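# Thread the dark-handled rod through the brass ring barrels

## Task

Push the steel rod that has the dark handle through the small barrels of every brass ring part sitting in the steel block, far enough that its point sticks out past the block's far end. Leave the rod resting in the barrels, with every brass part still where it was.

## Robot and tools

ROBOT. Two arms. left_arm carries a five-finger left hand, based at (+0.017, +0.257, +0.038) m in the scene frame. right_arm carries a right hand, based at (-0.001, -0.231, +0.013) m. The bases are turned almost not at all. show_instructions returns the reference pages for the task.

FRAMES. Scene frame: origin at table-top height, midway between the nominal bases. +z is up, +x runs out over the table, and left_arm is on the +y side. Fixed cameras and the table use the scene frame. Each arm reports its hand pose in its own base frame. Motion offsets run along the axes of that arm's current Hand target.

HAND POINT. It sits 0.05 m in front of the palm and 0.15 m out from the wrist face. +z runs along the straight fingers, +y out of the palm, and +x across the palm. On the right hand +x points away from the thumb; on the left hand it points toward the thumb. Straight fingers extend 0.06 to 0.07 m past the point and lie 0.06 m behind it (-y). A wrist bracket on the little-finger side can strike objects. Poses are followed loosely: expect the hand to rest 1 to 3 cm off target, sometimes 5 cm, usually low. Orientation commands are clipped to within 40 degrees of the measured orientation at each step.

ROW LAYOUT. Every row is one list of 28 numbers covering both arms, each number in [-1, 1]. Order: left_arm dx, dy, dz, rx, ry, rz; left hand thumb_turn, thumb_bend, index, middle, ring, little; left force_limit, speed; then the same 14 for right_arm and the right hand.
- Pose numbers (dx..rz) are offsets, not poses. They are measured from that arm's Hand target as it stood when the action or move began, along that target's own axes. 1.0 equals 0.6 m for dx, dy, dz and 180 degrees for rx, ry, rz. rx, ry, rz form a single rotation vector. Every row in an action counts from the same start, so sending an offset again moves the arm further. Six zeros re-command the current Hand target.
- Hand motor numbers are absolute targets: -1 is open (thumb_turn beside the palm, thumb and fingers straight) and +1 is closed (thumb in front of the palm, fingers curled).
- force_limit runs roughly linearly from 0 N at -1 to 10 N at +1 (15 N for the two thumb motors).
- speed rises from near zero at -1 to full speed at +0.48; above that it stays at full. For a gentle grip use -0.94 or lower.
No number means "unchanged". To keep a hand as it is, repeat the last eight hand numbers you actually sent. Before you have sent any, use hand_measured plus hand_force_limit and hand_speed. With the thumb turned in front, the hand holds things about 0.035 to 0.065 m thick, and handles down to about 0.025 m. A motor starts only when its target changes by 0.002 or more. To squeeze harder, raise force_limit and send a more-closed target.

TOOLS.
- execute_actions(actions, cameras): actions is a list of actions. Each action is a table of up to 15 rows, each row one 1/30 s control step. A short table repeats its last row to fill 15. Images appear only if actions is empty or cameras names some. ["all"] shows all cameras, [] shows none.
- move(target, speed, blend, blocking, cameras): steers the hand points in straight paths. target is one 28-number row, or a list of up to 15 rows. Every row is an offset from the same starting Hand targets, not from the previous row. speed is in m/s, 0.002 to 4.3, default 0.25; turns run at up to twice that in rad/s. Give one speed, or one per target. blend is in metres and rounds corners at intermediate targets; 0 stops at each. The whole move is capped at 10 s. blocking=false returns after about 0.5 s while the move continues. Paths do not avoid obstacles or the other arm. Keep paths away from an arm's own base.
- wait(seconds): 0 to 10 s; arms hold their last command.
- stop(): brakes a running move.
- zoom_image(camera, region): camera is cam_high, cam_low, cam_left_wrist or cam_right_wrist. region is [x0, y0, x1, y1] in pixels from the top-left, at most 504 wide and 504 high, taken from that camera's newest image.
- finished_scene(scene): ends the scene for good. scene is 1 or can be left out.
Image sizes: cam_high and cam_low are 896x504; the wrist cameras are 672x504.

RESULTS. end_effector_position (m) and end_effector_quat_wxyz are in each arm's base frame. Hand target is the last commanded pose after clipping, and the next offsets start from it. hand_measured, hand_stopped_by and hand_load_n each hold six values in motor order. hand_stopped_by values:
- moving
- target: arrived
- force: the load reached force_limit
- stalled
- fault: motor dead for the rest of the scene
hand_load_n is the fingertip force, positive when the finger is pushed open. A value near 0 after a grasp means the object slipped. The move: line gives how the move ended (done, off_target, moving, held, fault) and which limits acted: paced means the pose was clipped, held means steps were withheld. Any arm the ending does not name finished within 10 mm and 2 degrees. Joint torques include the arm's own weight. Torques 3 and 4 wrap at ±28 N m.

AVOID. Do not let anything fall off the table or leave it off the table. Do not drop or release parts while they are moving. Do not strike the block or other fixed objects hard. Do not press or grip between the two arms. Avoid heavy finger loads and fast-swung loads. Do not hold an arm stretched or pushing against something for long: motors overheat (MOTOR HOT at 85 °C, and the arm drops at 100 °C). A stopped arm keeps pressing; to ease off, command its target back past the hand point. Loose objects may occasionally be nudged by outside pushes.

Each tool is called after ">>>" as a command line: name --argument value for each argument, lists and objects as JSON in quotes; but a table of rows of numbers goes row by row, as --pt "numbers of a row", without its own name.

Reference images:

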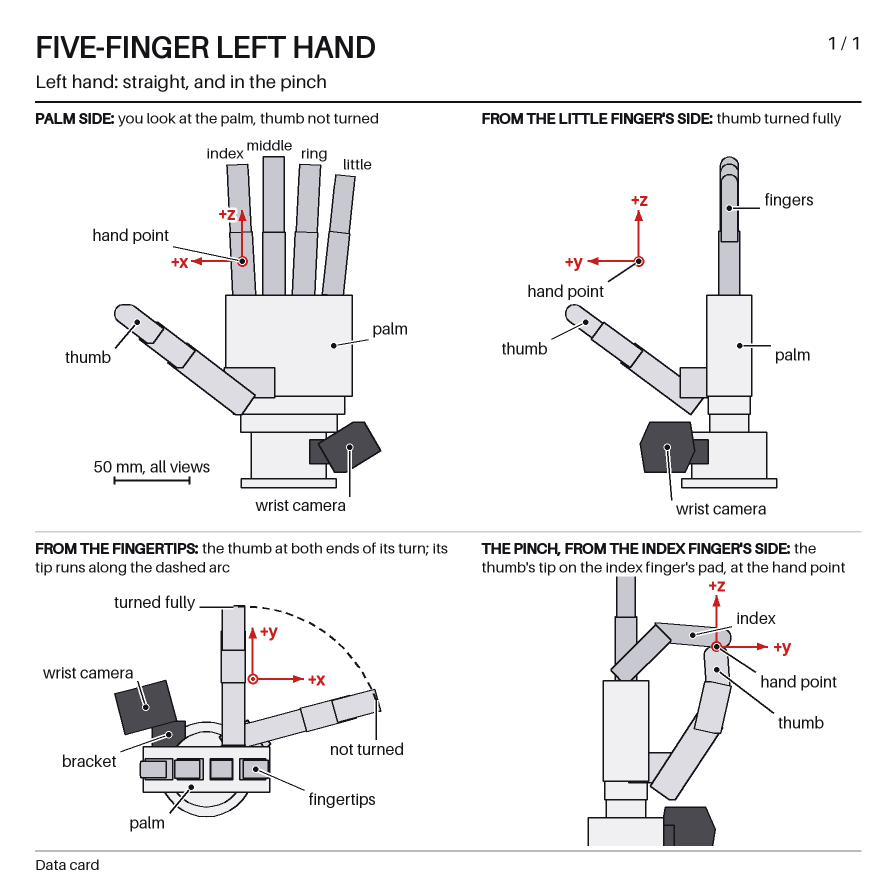

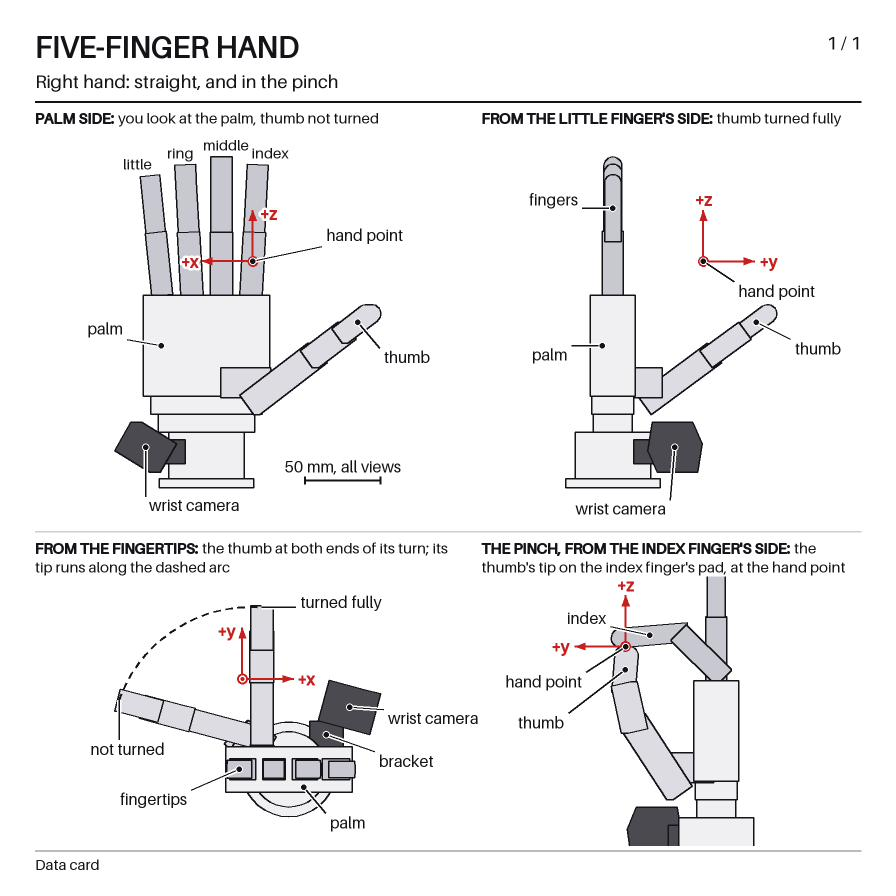

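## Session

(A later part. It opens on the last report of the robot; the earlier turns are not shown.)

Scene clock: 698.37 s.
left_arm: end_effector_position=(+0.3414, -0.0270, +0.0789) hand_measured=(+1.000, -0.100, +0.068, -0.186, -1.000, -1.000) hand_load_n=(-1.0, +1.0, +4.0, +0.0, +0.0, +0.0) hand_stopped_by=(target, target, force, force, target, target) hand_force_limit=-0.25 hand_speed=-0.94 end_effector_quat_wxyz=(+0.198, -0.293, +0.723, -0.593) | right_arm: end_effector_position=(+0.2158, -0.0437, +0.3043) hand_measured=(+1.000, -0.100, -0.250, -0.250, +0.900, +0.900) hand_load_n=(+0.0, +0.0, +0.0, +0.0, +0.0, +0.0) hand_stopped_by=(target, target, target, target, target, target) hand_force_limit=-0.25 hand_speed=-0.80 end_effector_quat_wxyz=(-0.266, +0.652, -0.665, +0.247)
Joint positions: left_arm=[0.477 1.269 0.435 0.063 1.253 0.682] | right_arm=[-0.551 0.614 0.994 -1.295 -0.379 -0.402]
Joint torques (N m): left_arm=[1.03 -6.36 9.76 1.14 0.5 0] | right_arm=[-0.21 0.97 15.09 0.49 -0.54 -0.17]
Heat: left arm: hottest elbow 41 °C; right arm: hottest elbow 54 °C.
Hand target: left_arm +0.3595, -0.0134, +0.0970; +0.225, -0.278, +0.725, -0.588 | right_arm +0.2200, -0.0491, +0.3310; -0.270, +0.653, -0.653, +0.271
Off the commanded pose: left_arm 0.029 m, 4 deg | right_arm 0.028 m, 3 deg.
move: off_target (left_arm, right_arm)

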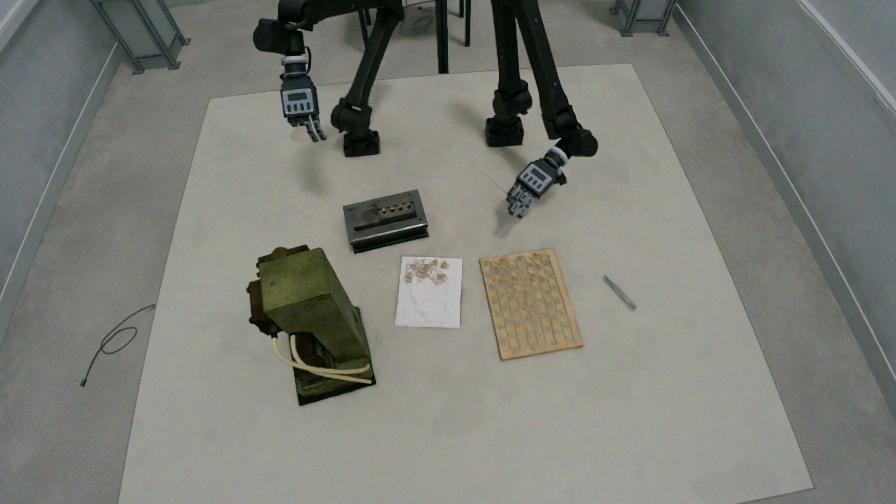

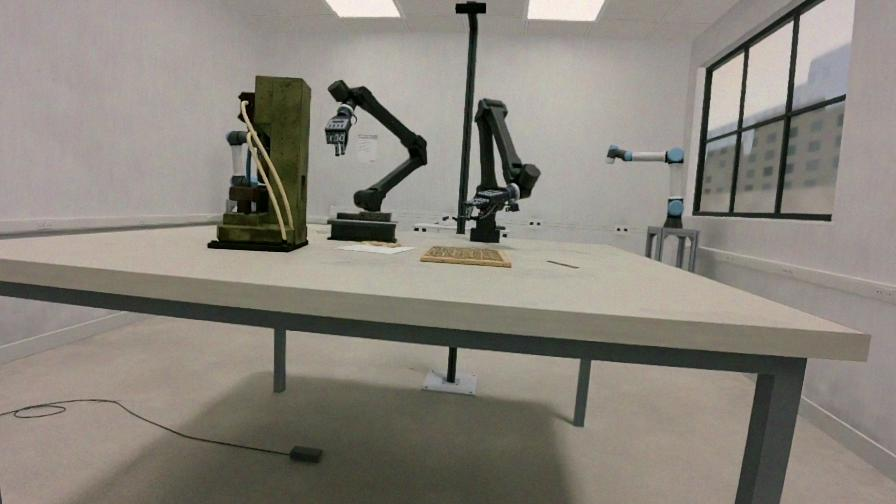

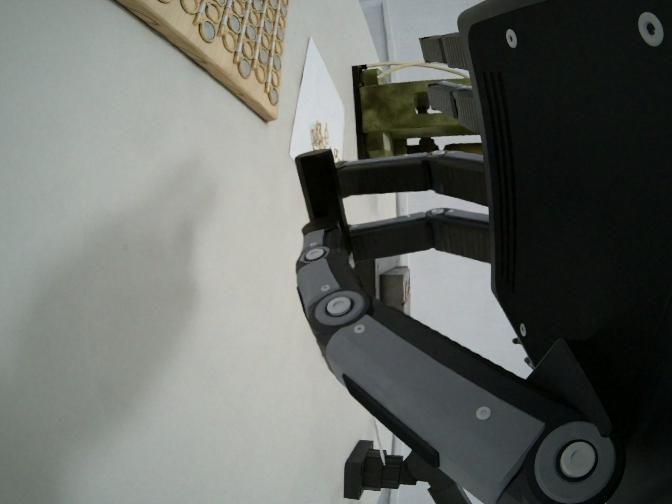

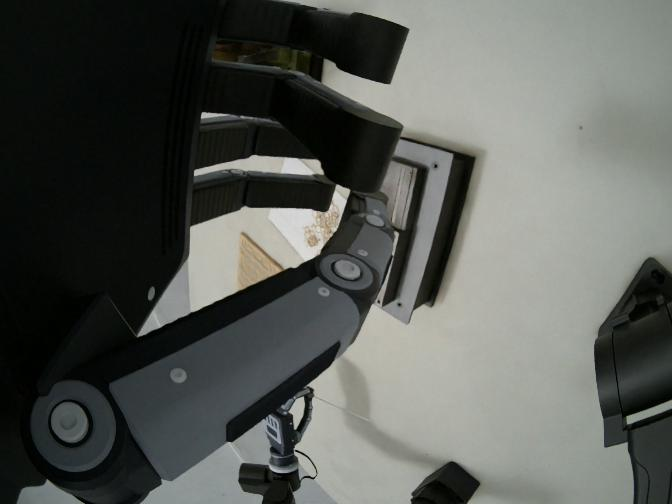

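>>> move --target '[0.0,0.0,0.0,0,0,0,1,-0.1,0.39,0.5,-1.0,-1.0,-0.25,-0.94,0,0,0,0,0,0,1,-0.1,-0.25,-0.25,0.9,0.9,-0.25,-0.8]' --cameras '["cam_left_wrist","cam_low","cam_high"]' --speed 0.1

>>> zoom_image --camera "cam_high" --region '[450, 130, 570, 250]'

>>> zoom_image --camera "cam_low" --region '[430, 180, 530, 260]'

Scene clock: 703.37 s.
left_arm: end_effector_position=(+0.3414, -0.0270, +0.0788) hand_measured=(+1.000, -0.100, +0.068, +0.056, -1.000, -1.000) hand_load_n=(+1.0, +2.5, +4.5, +4.0, +0.0, +0.0) hand_stopped_by=(target, target, force, force, target, target) hand_force_limit=-0.25 hand_speed=-0.94 end_effector_quat_wxyz=(+0.199, -0.293, +0.723, -0.593) | right_arm: end_effector_position=(+0.2158, -0.0437, +0.3043) hand_measured=(+1.000, -0.100, -0.250, -0.250, +0.900, +0.900) hand_load_n=(+0.0, +0.0, +0.0, +0.0, +0.0, +0.0) hand_stopped_by=(target, target, target, target, target, target) hand_force_limit=-0.25 hand_speed=-0.80 end_effector_quat_wxyz=(-0.266, +0.652, -0.665, +0.247)
Joint positions: left_arm=[0.477 1.269 0.435 0.063 1.253 0.684] | right_arm=[-0.551 0.614 0.994 -1.295 -0.379 -0.402]
Joint torques (N m): left_arm=[0.97 -6.59 9.69 0.99 0.51 0.04] | right_arm=[-0.21 0.97 15.09 0.49 -0.54 -0.17]
Motor temperatures (°C): left_arm=[35 35 41 28 30 28] | right_arm=[28 29 55 29 31 28]
Heat: left arm: hottest elbow 41 °C; right arm: hottest elbow 55 °C.
Hand target: left_arm +0.3595, -0.0134, +0.0970; +0.225, -0.278, +0.725, -0.588 | right_arm +0.2200, -0.0491, +0.3310; -0.270, +0.653, -0.653, +0.271
Off the commanded pose: left_arm 0.029 m, 4 deg | right_arm 0.028 m, 3 deg.
move: off_target (left_arm, right_arm)
Images, in order (width x height): cam_high 896x504, cam_low 896x504, cam_left_wrist 672x504.

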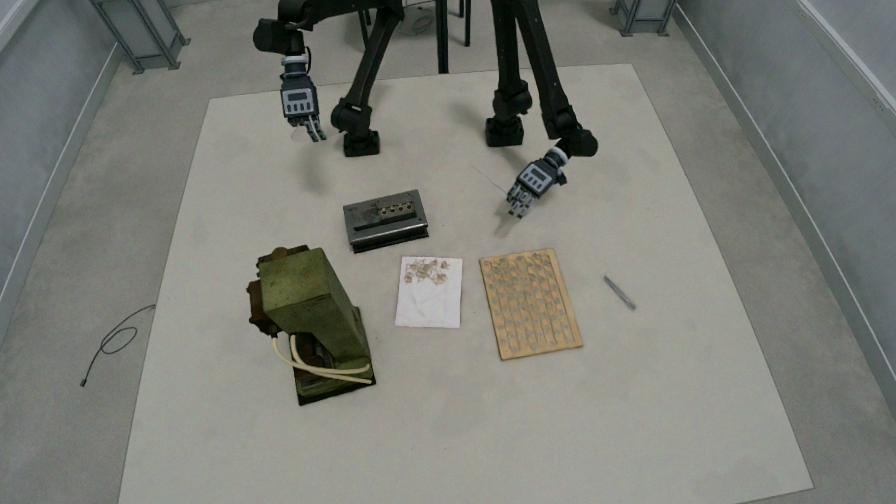

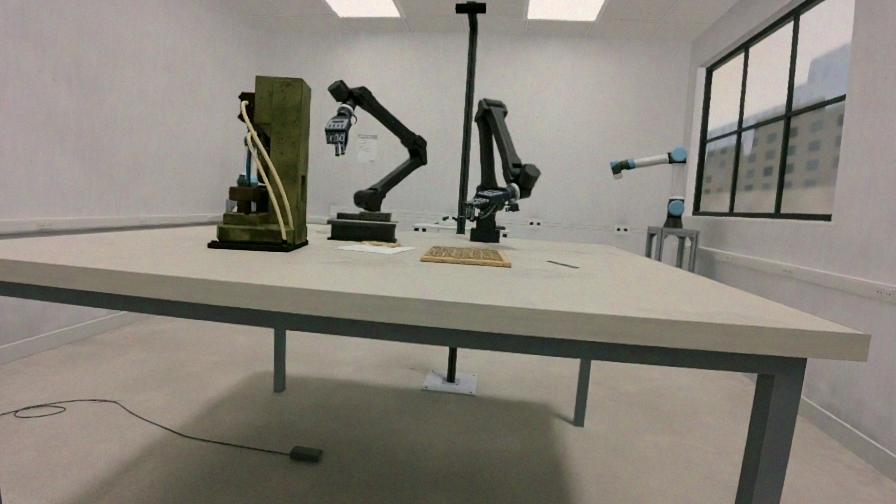

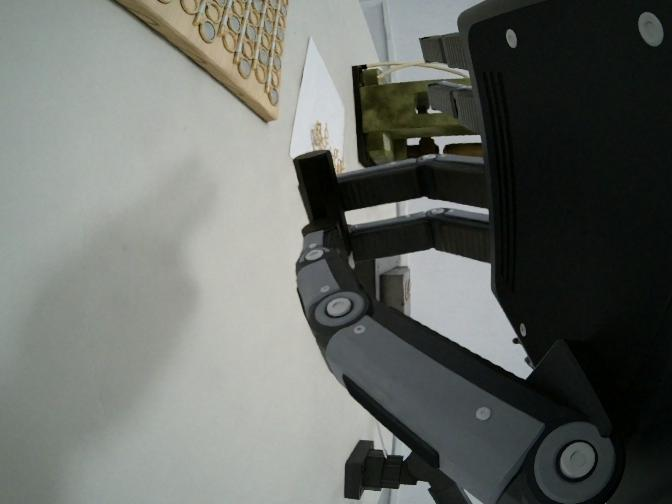

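Scaled by 4.200 from the camera's 896x504 image, which has a finer 1280x720 frame.

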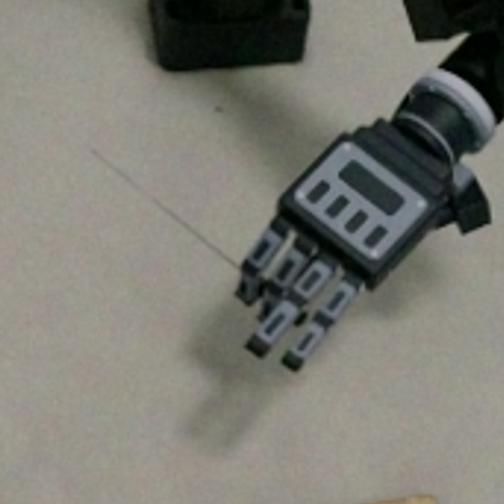

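Scaled by 5.040 from the camera's 896x504 image, which has a finer 1280x720 frame.

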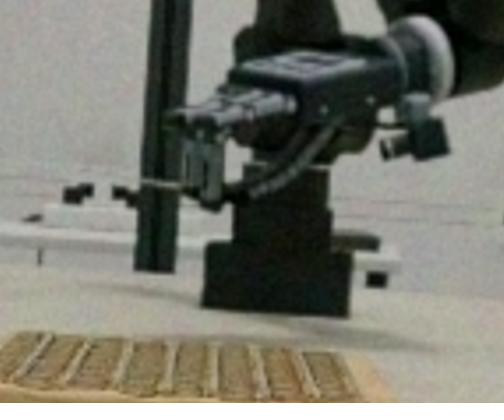

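>>> move --target '[0.2308,-0.0557,-0.003,-0.1424,-0.2884,-0.1407,1,-0.1,0.39,0.5,-1.0,-1.0,-0.25,-0.94,0,0,0,0,0,0,1,-0.1,-0.25,-0.25,0.9,0.9,-0.25,-0.8]' --cameras '["all"]' --speed 0.12

>>> zoom_image --camera "cam_left_wrist" --region '[200, 200, 450, 500]'

>>> zoom_image --camera "cam_high" --region '[370, 130, 520, 260]'

>>> zoom_image --camera "cam_low" --region '[320, 160, 500, 260]'

Scene clock: 731.33 s.
left_arm: end_effector_position=(+0.2474, -0.0974, +0.1010) hand_measured=(+1.000, -0.100, +0.068, +0.056, -1.000, -1.000) hand_load_n=(+1.0, +2.5, +4.5, +4.0, +0.0, +0.0) hand_stopped_by=(target, target, force, force, target, target) hand_force_limit=-0.25 hand_speed=-0.94 end_effector_quat_wxyz=(-0.319, +0.693, -0.595, +0.252) | right_arm: end_effector_position=(+0.2158, -0.0437, +0.3043) hand_measured=(+1.000, -0.100, -0.250, -0.250, +0.900, +0.900) hand_load_n=(+0.0, +0.0, +0.0, +0.0, +0.5, +0.0) hand_stopped_by=(target, target, target, target, target, target) hand_force_limit=-0.25 hand_speed=-0.80 end_effector_quat_wxyz=(-0.266, +0.652, -0.665, +0.247)
Joint positions: left_arm=[-0.564 0.583 0.421 -0.729 -0.536 -0.523] | right_arm=[-0.551 0.614 0.994 -1.295 -0.379 -0.402]
Joint torques (N m): left_arm=[-1.2 0.56 13.93 1.21 -0.74 -0.11] | right_arm=[-0.21 0.91 15.1 0.49 -0.54 -0.17]
Motor temperatures (°C): left_arm=[35 35 43 28 30 28] | right_arm=[28 29 56 28 31 28]
Heat: left arm: hottest elbow 43 °C; right arm: hottest elbow 56 °C.
Hand target: left_arm +0.2600, -0.1098, +0.1301; -0.321, +0.690, -0.587, +0.274 | right_arm +0.2200, -0.0491, +0.3310; -0.270, +0.653, -0.653, +0.271
Off the commanded pose: left_arm 0.034 m, 3 deg | right_arm 0.028 m, 3 deg.
move: off_target (left_arm, right_arm)

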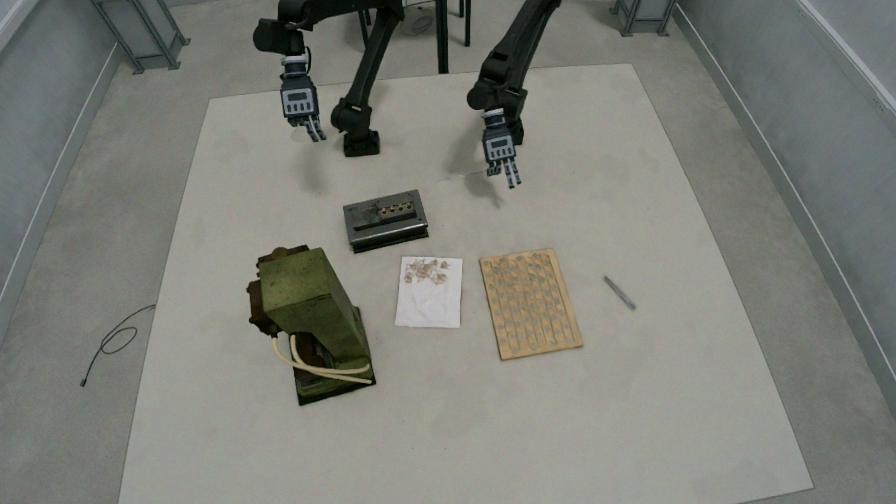

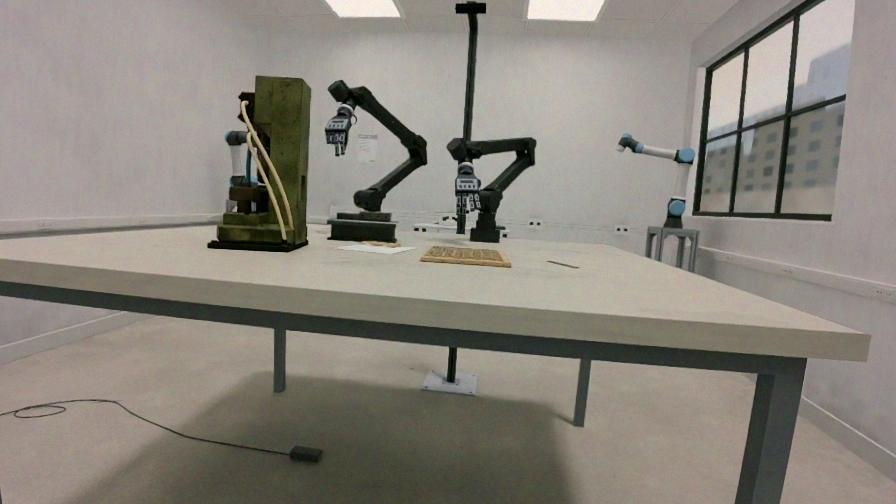

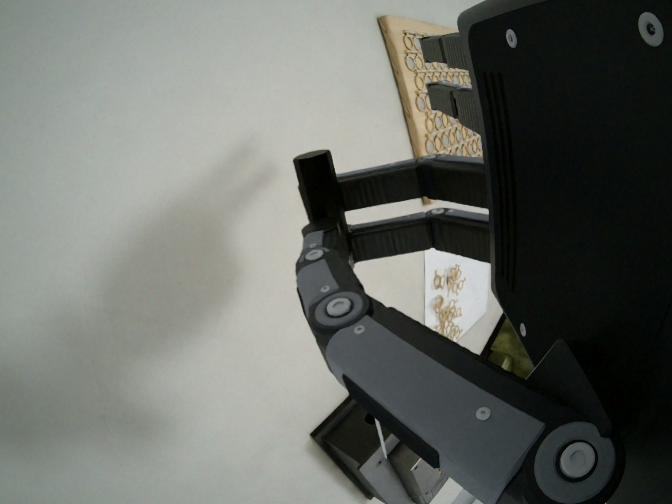

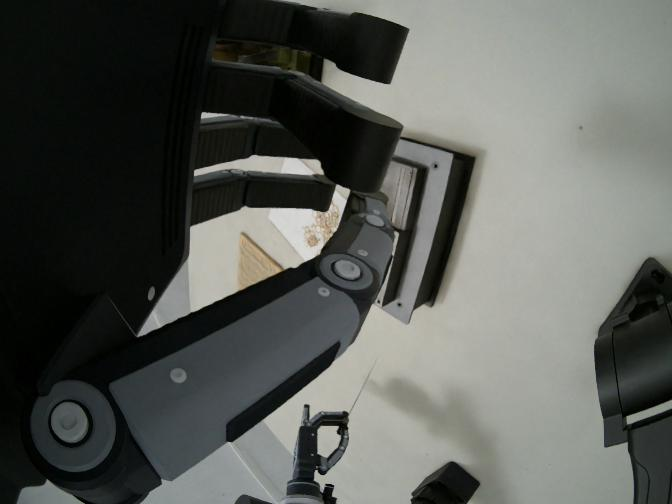

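Scaled by 1.680 from the camera's 672x504 image, which has a finer 960x720 frame.

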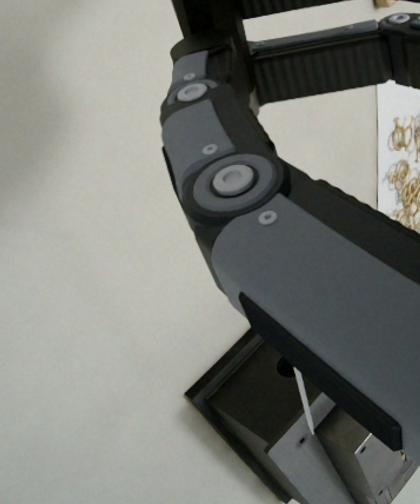

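Scaled by 3.360 from the camera's 896x504 image, which has a finer 1280x720 frame.

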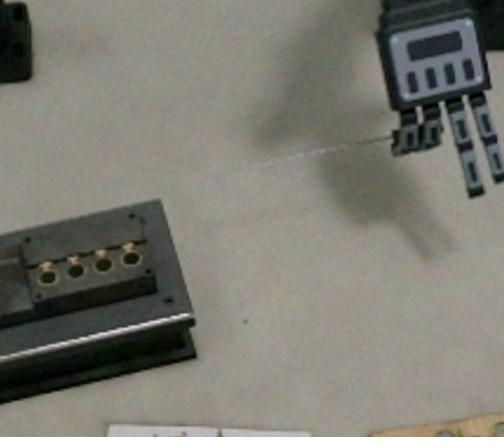

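Scaled by 2.800 from the camera's 896x504 image, which has a finer 1280x720 frame.

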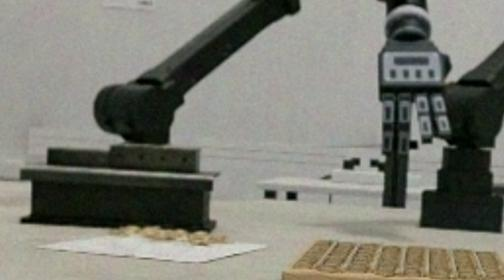

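>>> move --target '[0,0,0,0,0,0,1,-0.1,0.39,0.5,-1.0,-1.0,-0.25,-0.94,-0.1733,0.0224,0.2369,-0.25,0,0,-1,-1,-1,-1,-1,-1,-0.5,0.0]' --cameras '["all"]' --speed 0.15

Scene clock: 747.33 s.
left_arm: end_effector_position=(+0.2474, -0.0975, +0.1010) hand_measured=(+1.000, -0.100, +0.068, +0.056, -1.000, -1.000) hand_load_n=(+0.5, +2.5, +5.0, +4.5, +0.0, +0.0) hand_stopped_by=(target, target, force, force, target, target) hand_force_limit=-0.25 hand_speed=-0.94 end_effector_quat_wxyz=(-0.319, +0.693, -0.595, +0.253) | right_arm: end_effector_position=(+0.2943, +0.0505, +0.2016) hand_measured=(-1.000, -1.000, -1.000, -1.000, -1.000, -1.000) hand_load_n=(+0.0, +0.0, +0.0, +0.0, +0.0, +0.0) hand_stopped_by=(target, target, target, target, target, target) hand_force_limit=-0.50 hand_speed=0.00 end_effector_quat_wxyz=(+0.018, +0.710, -0.704, -0.017)
Joint positions: left_arm=[-0.565 0.583 0.421 -0.729 -0.536 -0.524] | right_arm=[0.057 1.31 1.185 -1.497 -0.001 0.049]
Joint torques (N m): left_arm=[-0.85 0.67 13.76 1.17 -0.75 -0.12] | right_arm=[1.38 -9.23 14.3 -0.8 -0.02 0.18]
Motor temperatures (°C): left_arm=[35 35 48 28 30 28] | right_arm=[28 29 56 28 31 28]
Heat: left arm: hottest elbow 48 °C; right arm: hottest elbow 56 °C.
Hand target: left_arm +0.2600, -0.1098, +0.1301; -0.321, +0.690, -0.587, +0.274 | right_arm +0.3110, +0.0546, +0.2207; +0.001, +0.707, -0.707, +0.000
Off the commanded pose: left_arm 0.034 m, 3 deg | right_arm 0.026 m, 3 deg.
move: off_target (left_arm, right_arm)

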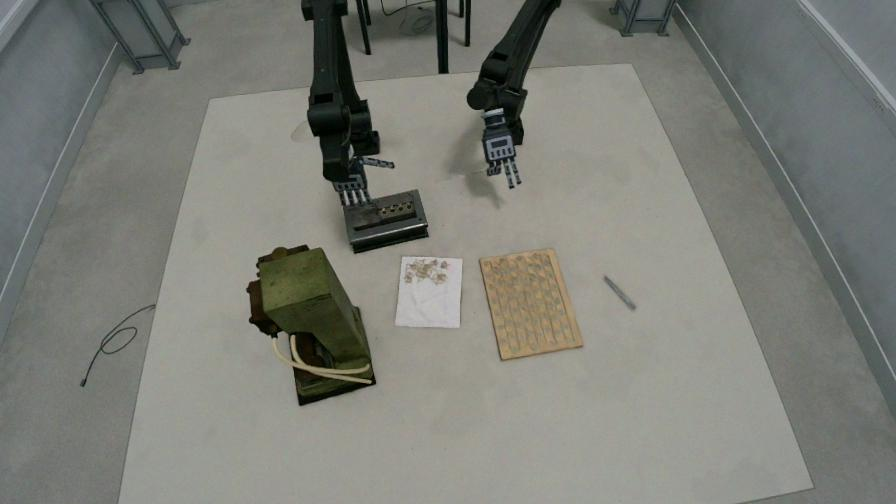

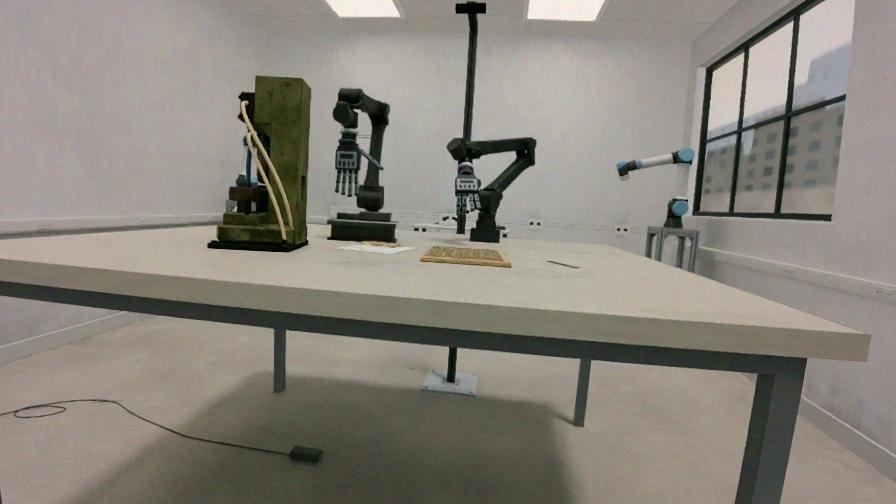

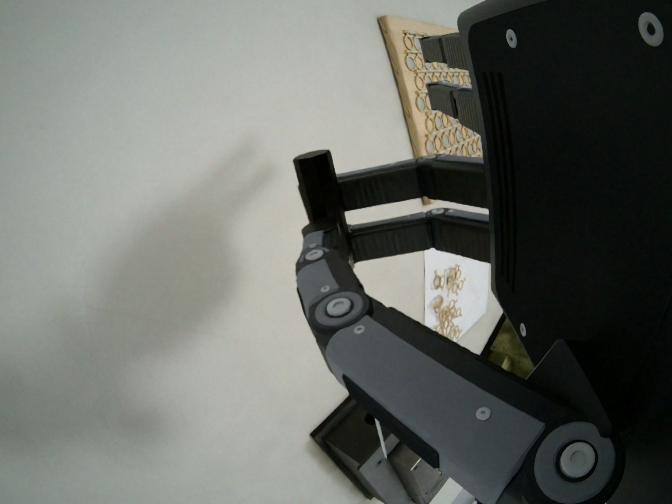

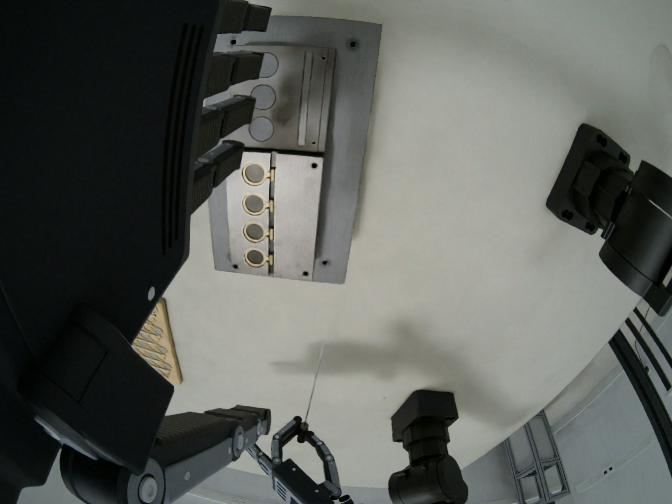

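>>> zoom_image --camera "cam_right_wrist" --region '[200, 130, 400, 450]'

Scaled by 1.575 from the camera's 672x504 image, which has a finer 960x720 frame.

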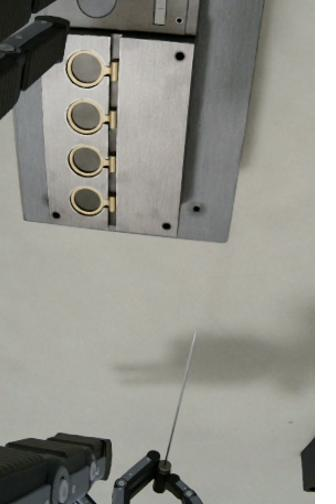

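>>> move --target '[0.1107,-0.0245,0.055,0,0,0,1,-0.1,0.39,0.5,-1.0,-1.0,-0.25,-0.94,0,0,0,0,0,0,-1,-1,-1,-1,-1,-1,-0.5,0.0]' --cameras '["all"]' --speed 0.1

>>> zoom_image --camera "cam_right_wrist" --region '[200, 130, 400, 450]'

>>> zoom_image --camera "cam_high" --region '[370, 150, 520, 250]'

>>> zoom_image --camera "cam_low" --region '[320, 180, 460, 250]'

Scene clock: 764.27 s.
left_arm: end_effector_position=(+0.2849, -0.1499, +0.0932) hand_measured=(+1.000, -0.100, +0.068, +0.056, -1.000, -1.000) hand_load_n=(+1.0, +2.5, +4.5, +4.5, +0.0, +0.0) hand_stopped_by=(target, target, force, force, target, target) hand_force_limit=-0.25 hand_speed=-0.94 end_effector_quat_wxyz=(-0.321, +0.692, -0.600, +0.243) | right_arm: end_effector_position=(+0.2943, +0.0505, +0.2016) hand_measured=(-1.000, -1.000, -1.000, -1.000, -1.000, -1.000) hand_load_n=(+0.0, +0.0, +0.0, +0.0, +0.0, +0.0) hand_stopped_by=(target, target, target, target, target, target) hand_force_limit=-0.50 hand_speed=0.00 end_effector_quat_wxyz=(+0.018, +0.710, -0.704, -0.017)
Joint positions: left_arm=[-0.673 0.876 0.518 -0.609 -0.604 -0.621] | right_arm=[0.057 1.31 1.185 -1.497 -0.001 0.049]
Joint torques (N m): left_arm=[-0.79 -1.9 13.08 2.15 -0.83 -0.14] | right_arm=[1.32 -9.23 14.3 -0.8 -0.01 0.19]
Motor temperatures (°C): left_arm=[35 34 51 28 30 28] | right_arm=[28 29 58 28 31 28]
Heat: left arm: hottest elbow 51 °C; right arm: hottest elbow 58 °C.
Hand target: left_arm +0.3050, -0.1699, +0.1204; -0.321, +0.690, -0.587, +0.274 | right_arm +0.3110, +0.0546, +0.2207; +0.001, +0.707, -0.707, +0.000
Off the commanded pose: left_arm 0.039 m, 4 deg | right_arm 0.026 m, 3 deg.
move: off_target (left_arm, right_arm)

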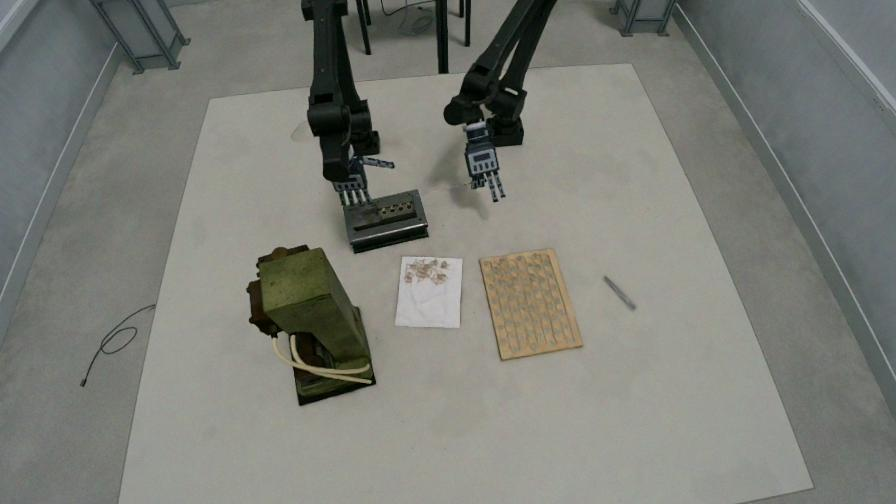

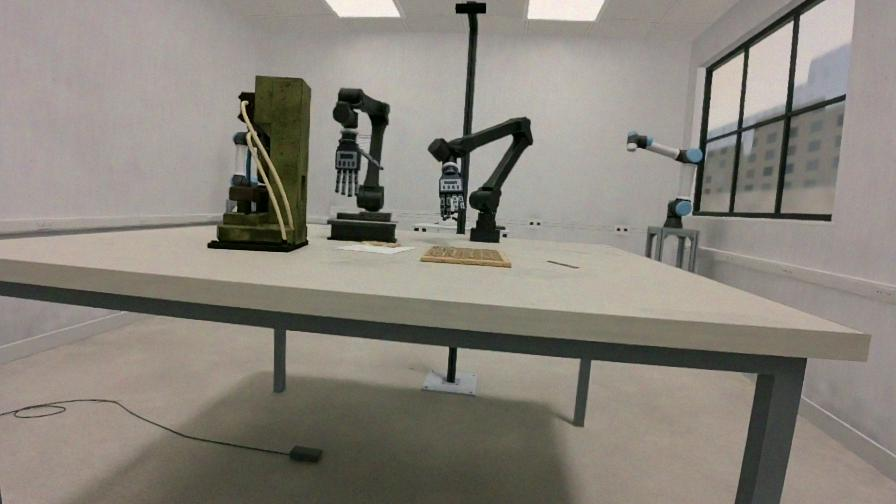

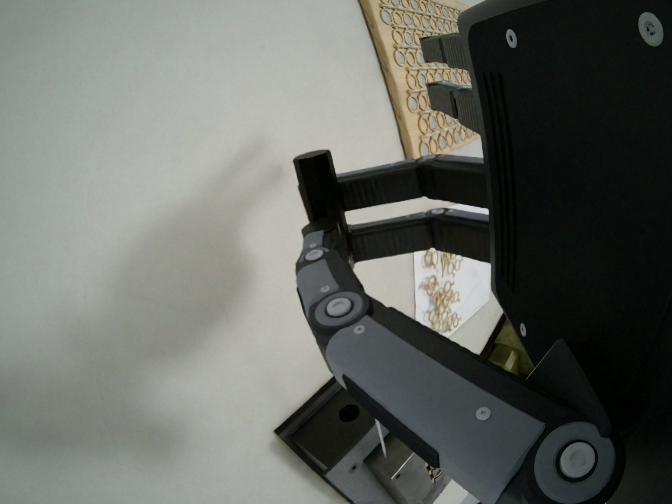

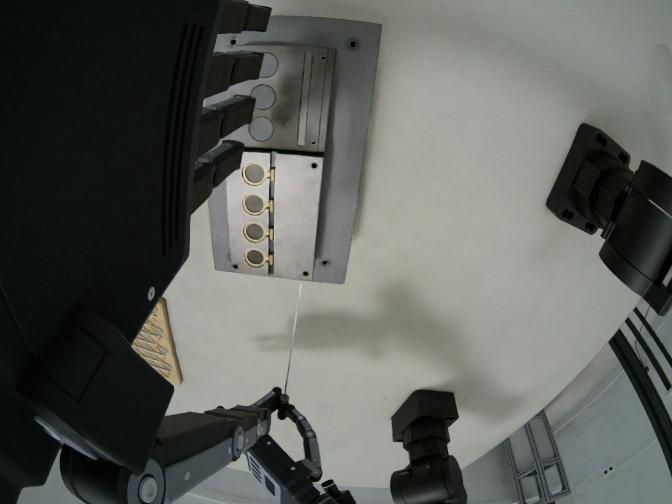

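Scaled by 1.575 from the camera's 672x504 image, which has a finer 960x720 frame.

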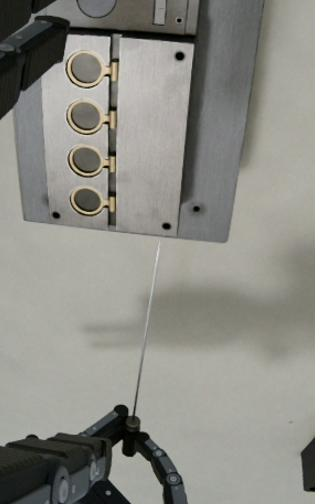

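Scaled by 3.360 from the camera's 896x504 image, which has a finer 1280x720 frame.

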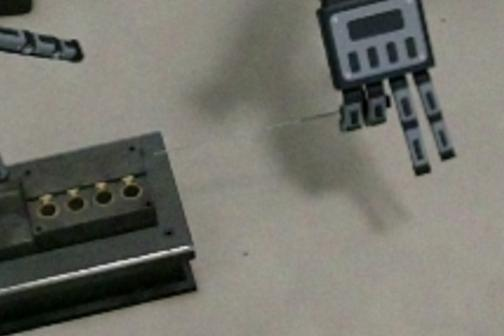

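Scaled by 3.600 from the camera's 896x504 image, which has a finer 1280x720 frame.

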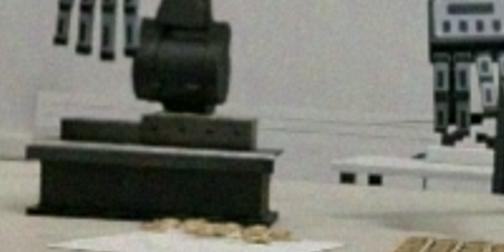

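>>> zoom_image --camera "cam_low" --region '[370, 195, 460, 245]'

>>> zoom_image --camera "cam_left_wrist" --region '[300, 360, 460, 504]'

Scaled by 5.600 from the camera's 896x504 image, which has a finer 1280x720 frame.

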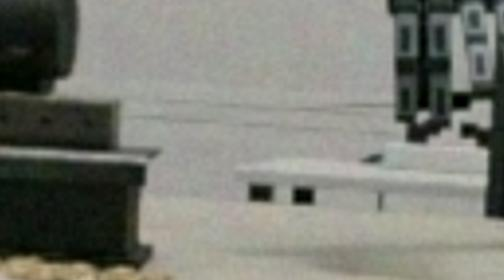

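Scaled by 3.150 from the camera's 672x504 image, which has a finer 960x720 frame.

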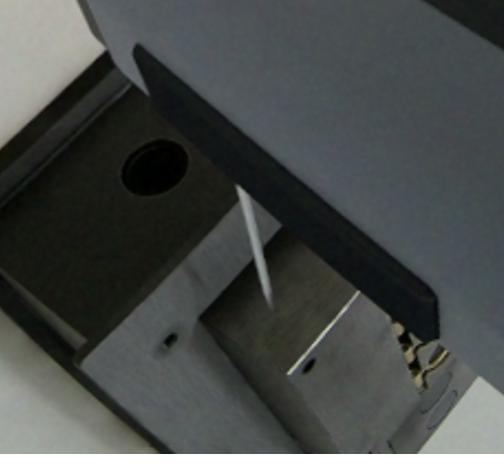

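>>> move --target '[-0.0475,-0.0125,0.015,0,-0.00916,-0.028,1,-0.1,0.39,0.5,-1.0,-1.0,-0.25,-0.94,0,0,0,0,0,0,-1,-1,-1,-1,-1,-1,-0.5,0.0]' --cameras '["all"]' --speed 0.06

>>> zoom_image --camera "cam_right_wrist" --region '[220, 140, 380, 420]'

>>> zoom_image --camera "cam_high" --region '[370, 150, 500, 230]'

>>> zoom_image --camera "cam_low" --region '[370, 195, 460, 245]'

>>> zoom_image --camera "cam_left_wrist" --region '[300, 360, 460, 504]'

Scene clock: 783.83 s.
left_arm: end_effector_position=(+0.2981, -0.1357, +0.1007) hand_measured=(+1.000, -0.100, +0.068, +0.056, -1.000, -1.000) hand_load_n=(+0.5, +2.5, +5.0, +4.5, +0.0, -0.5) hand_stopped_by=(target, target, force, force, target, target) hand_force_limit=-0.25 hand_speed=-0.94 end_effector_quat_wxyz=(-0.316, +0.715, -0.570, +0.253) | right_arm: end_effector_position=(+0.2943, +0.0505, +0.2016) hand_measured=(-1.000, -1.000, -1.000, -1.000, -1.000, -1.000) hand_load_n=(+0.0, +0.0, +0.0, +0.0, +0.0, +0.0) hand_stopped_by=(target, target, target, target, target, target) hand_force_limit=-0.50 hand_speed=0.00 end_effector_quat_wxyz=(+0.018, +0.710, -0.704, -0.017)
Joint positions: left_arm=[-0.591 0.854 0.518 -0.587 -0.568 -0.621] | right_arm=[0.057 1.31 1.185 -1.497 -0.001 0.049]
Joint torques (N m): left_arm=[1.32 -3.55 10.58 2.18 -0.34 -0.06] | right_arm=[1.32 -9.23 14.28 -0.8 -0.02 0.19]
Motor temperatures (°C): left_arm=[35 34 53 28 30 28] | right_arm=[28 29 59 28 31 28]
Heat: left arm: hottest elbow 53 °C; right arm: hottest elbow 59 °C.
Hand target: left_arm +0.3120, -0.1398, +0.1203; -0.318, +0.719, -0.552, +0.278 | right_arm +0.3110, +0.0546, +0.2207; +0.001, +0.707, -0.707, +0.000
Off the commanded pose: left_arm 0.024 m, 4 deg | right_arm 0.026 m, 3 deg.
move: off_target (left_arm, right_arm)

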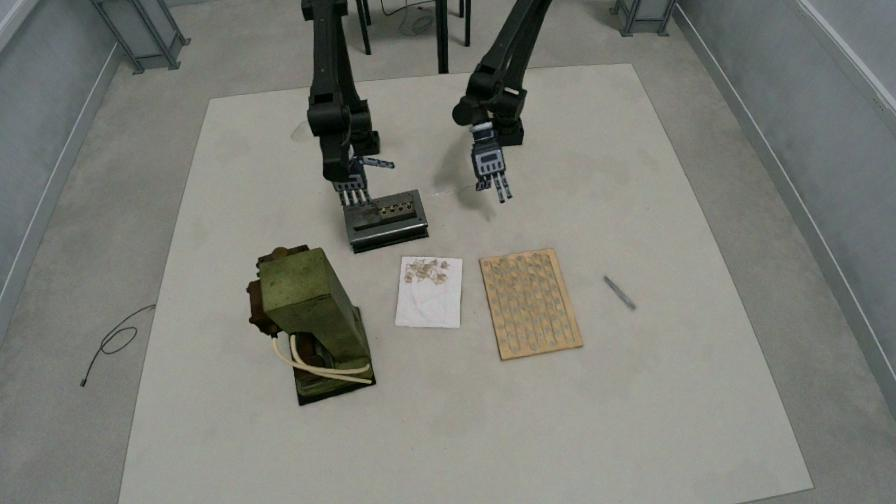

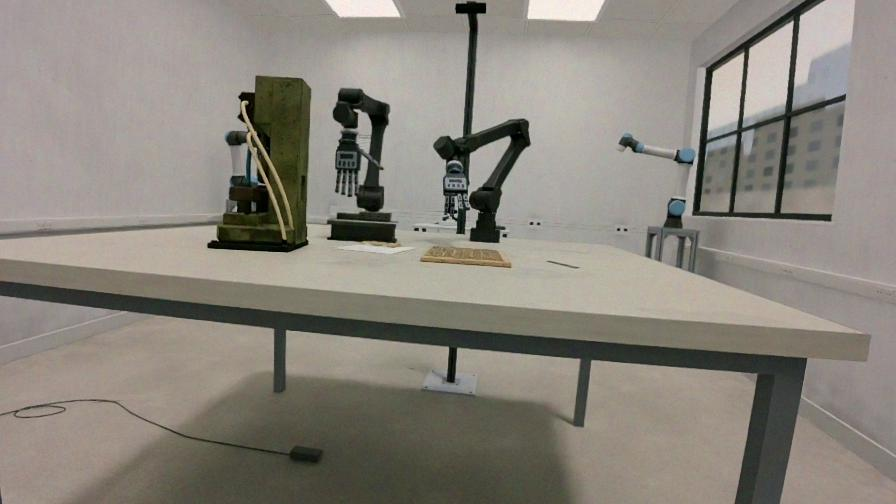

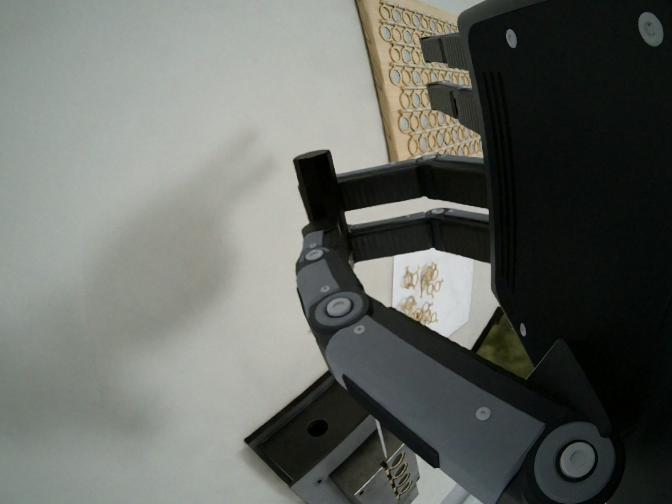

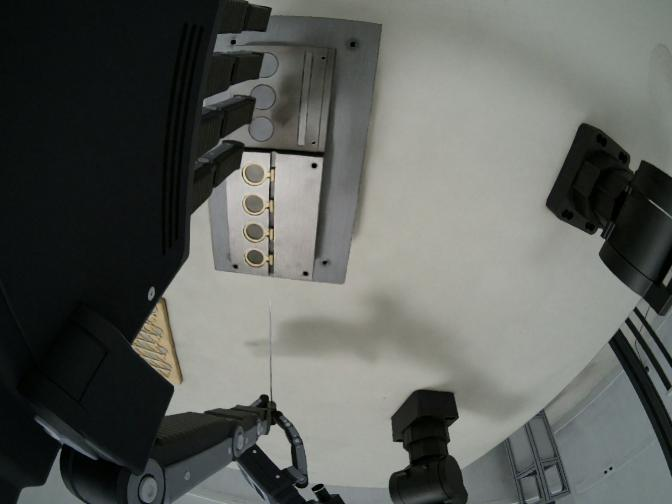

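Scaled by 1.800 from the camera's 672x504 image, which has a finer 960x720 frame.

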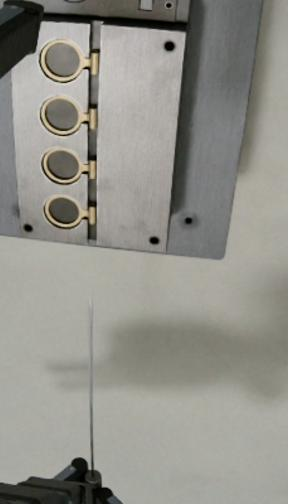

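Scaled by 3.877 from the camera's 896x504 image, which has a finer 1280x720 frame.

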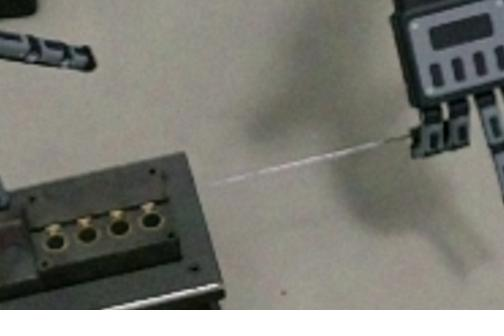

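Scaled by 5.600 from the camera's 896x504 image, which has a finer 1280x720 frame.

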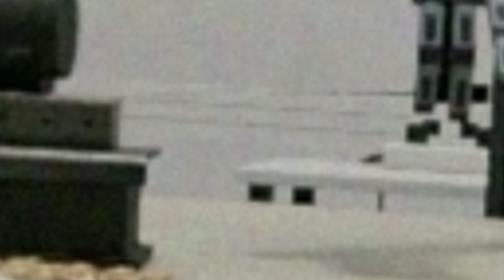

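Scaled by 3.150 from the camera's 672x504 image, which has a finer 960x720 frame.

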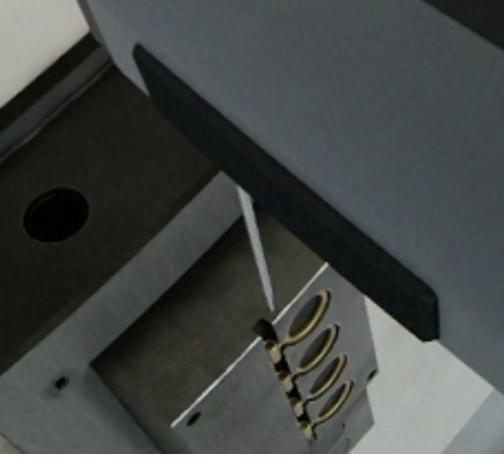

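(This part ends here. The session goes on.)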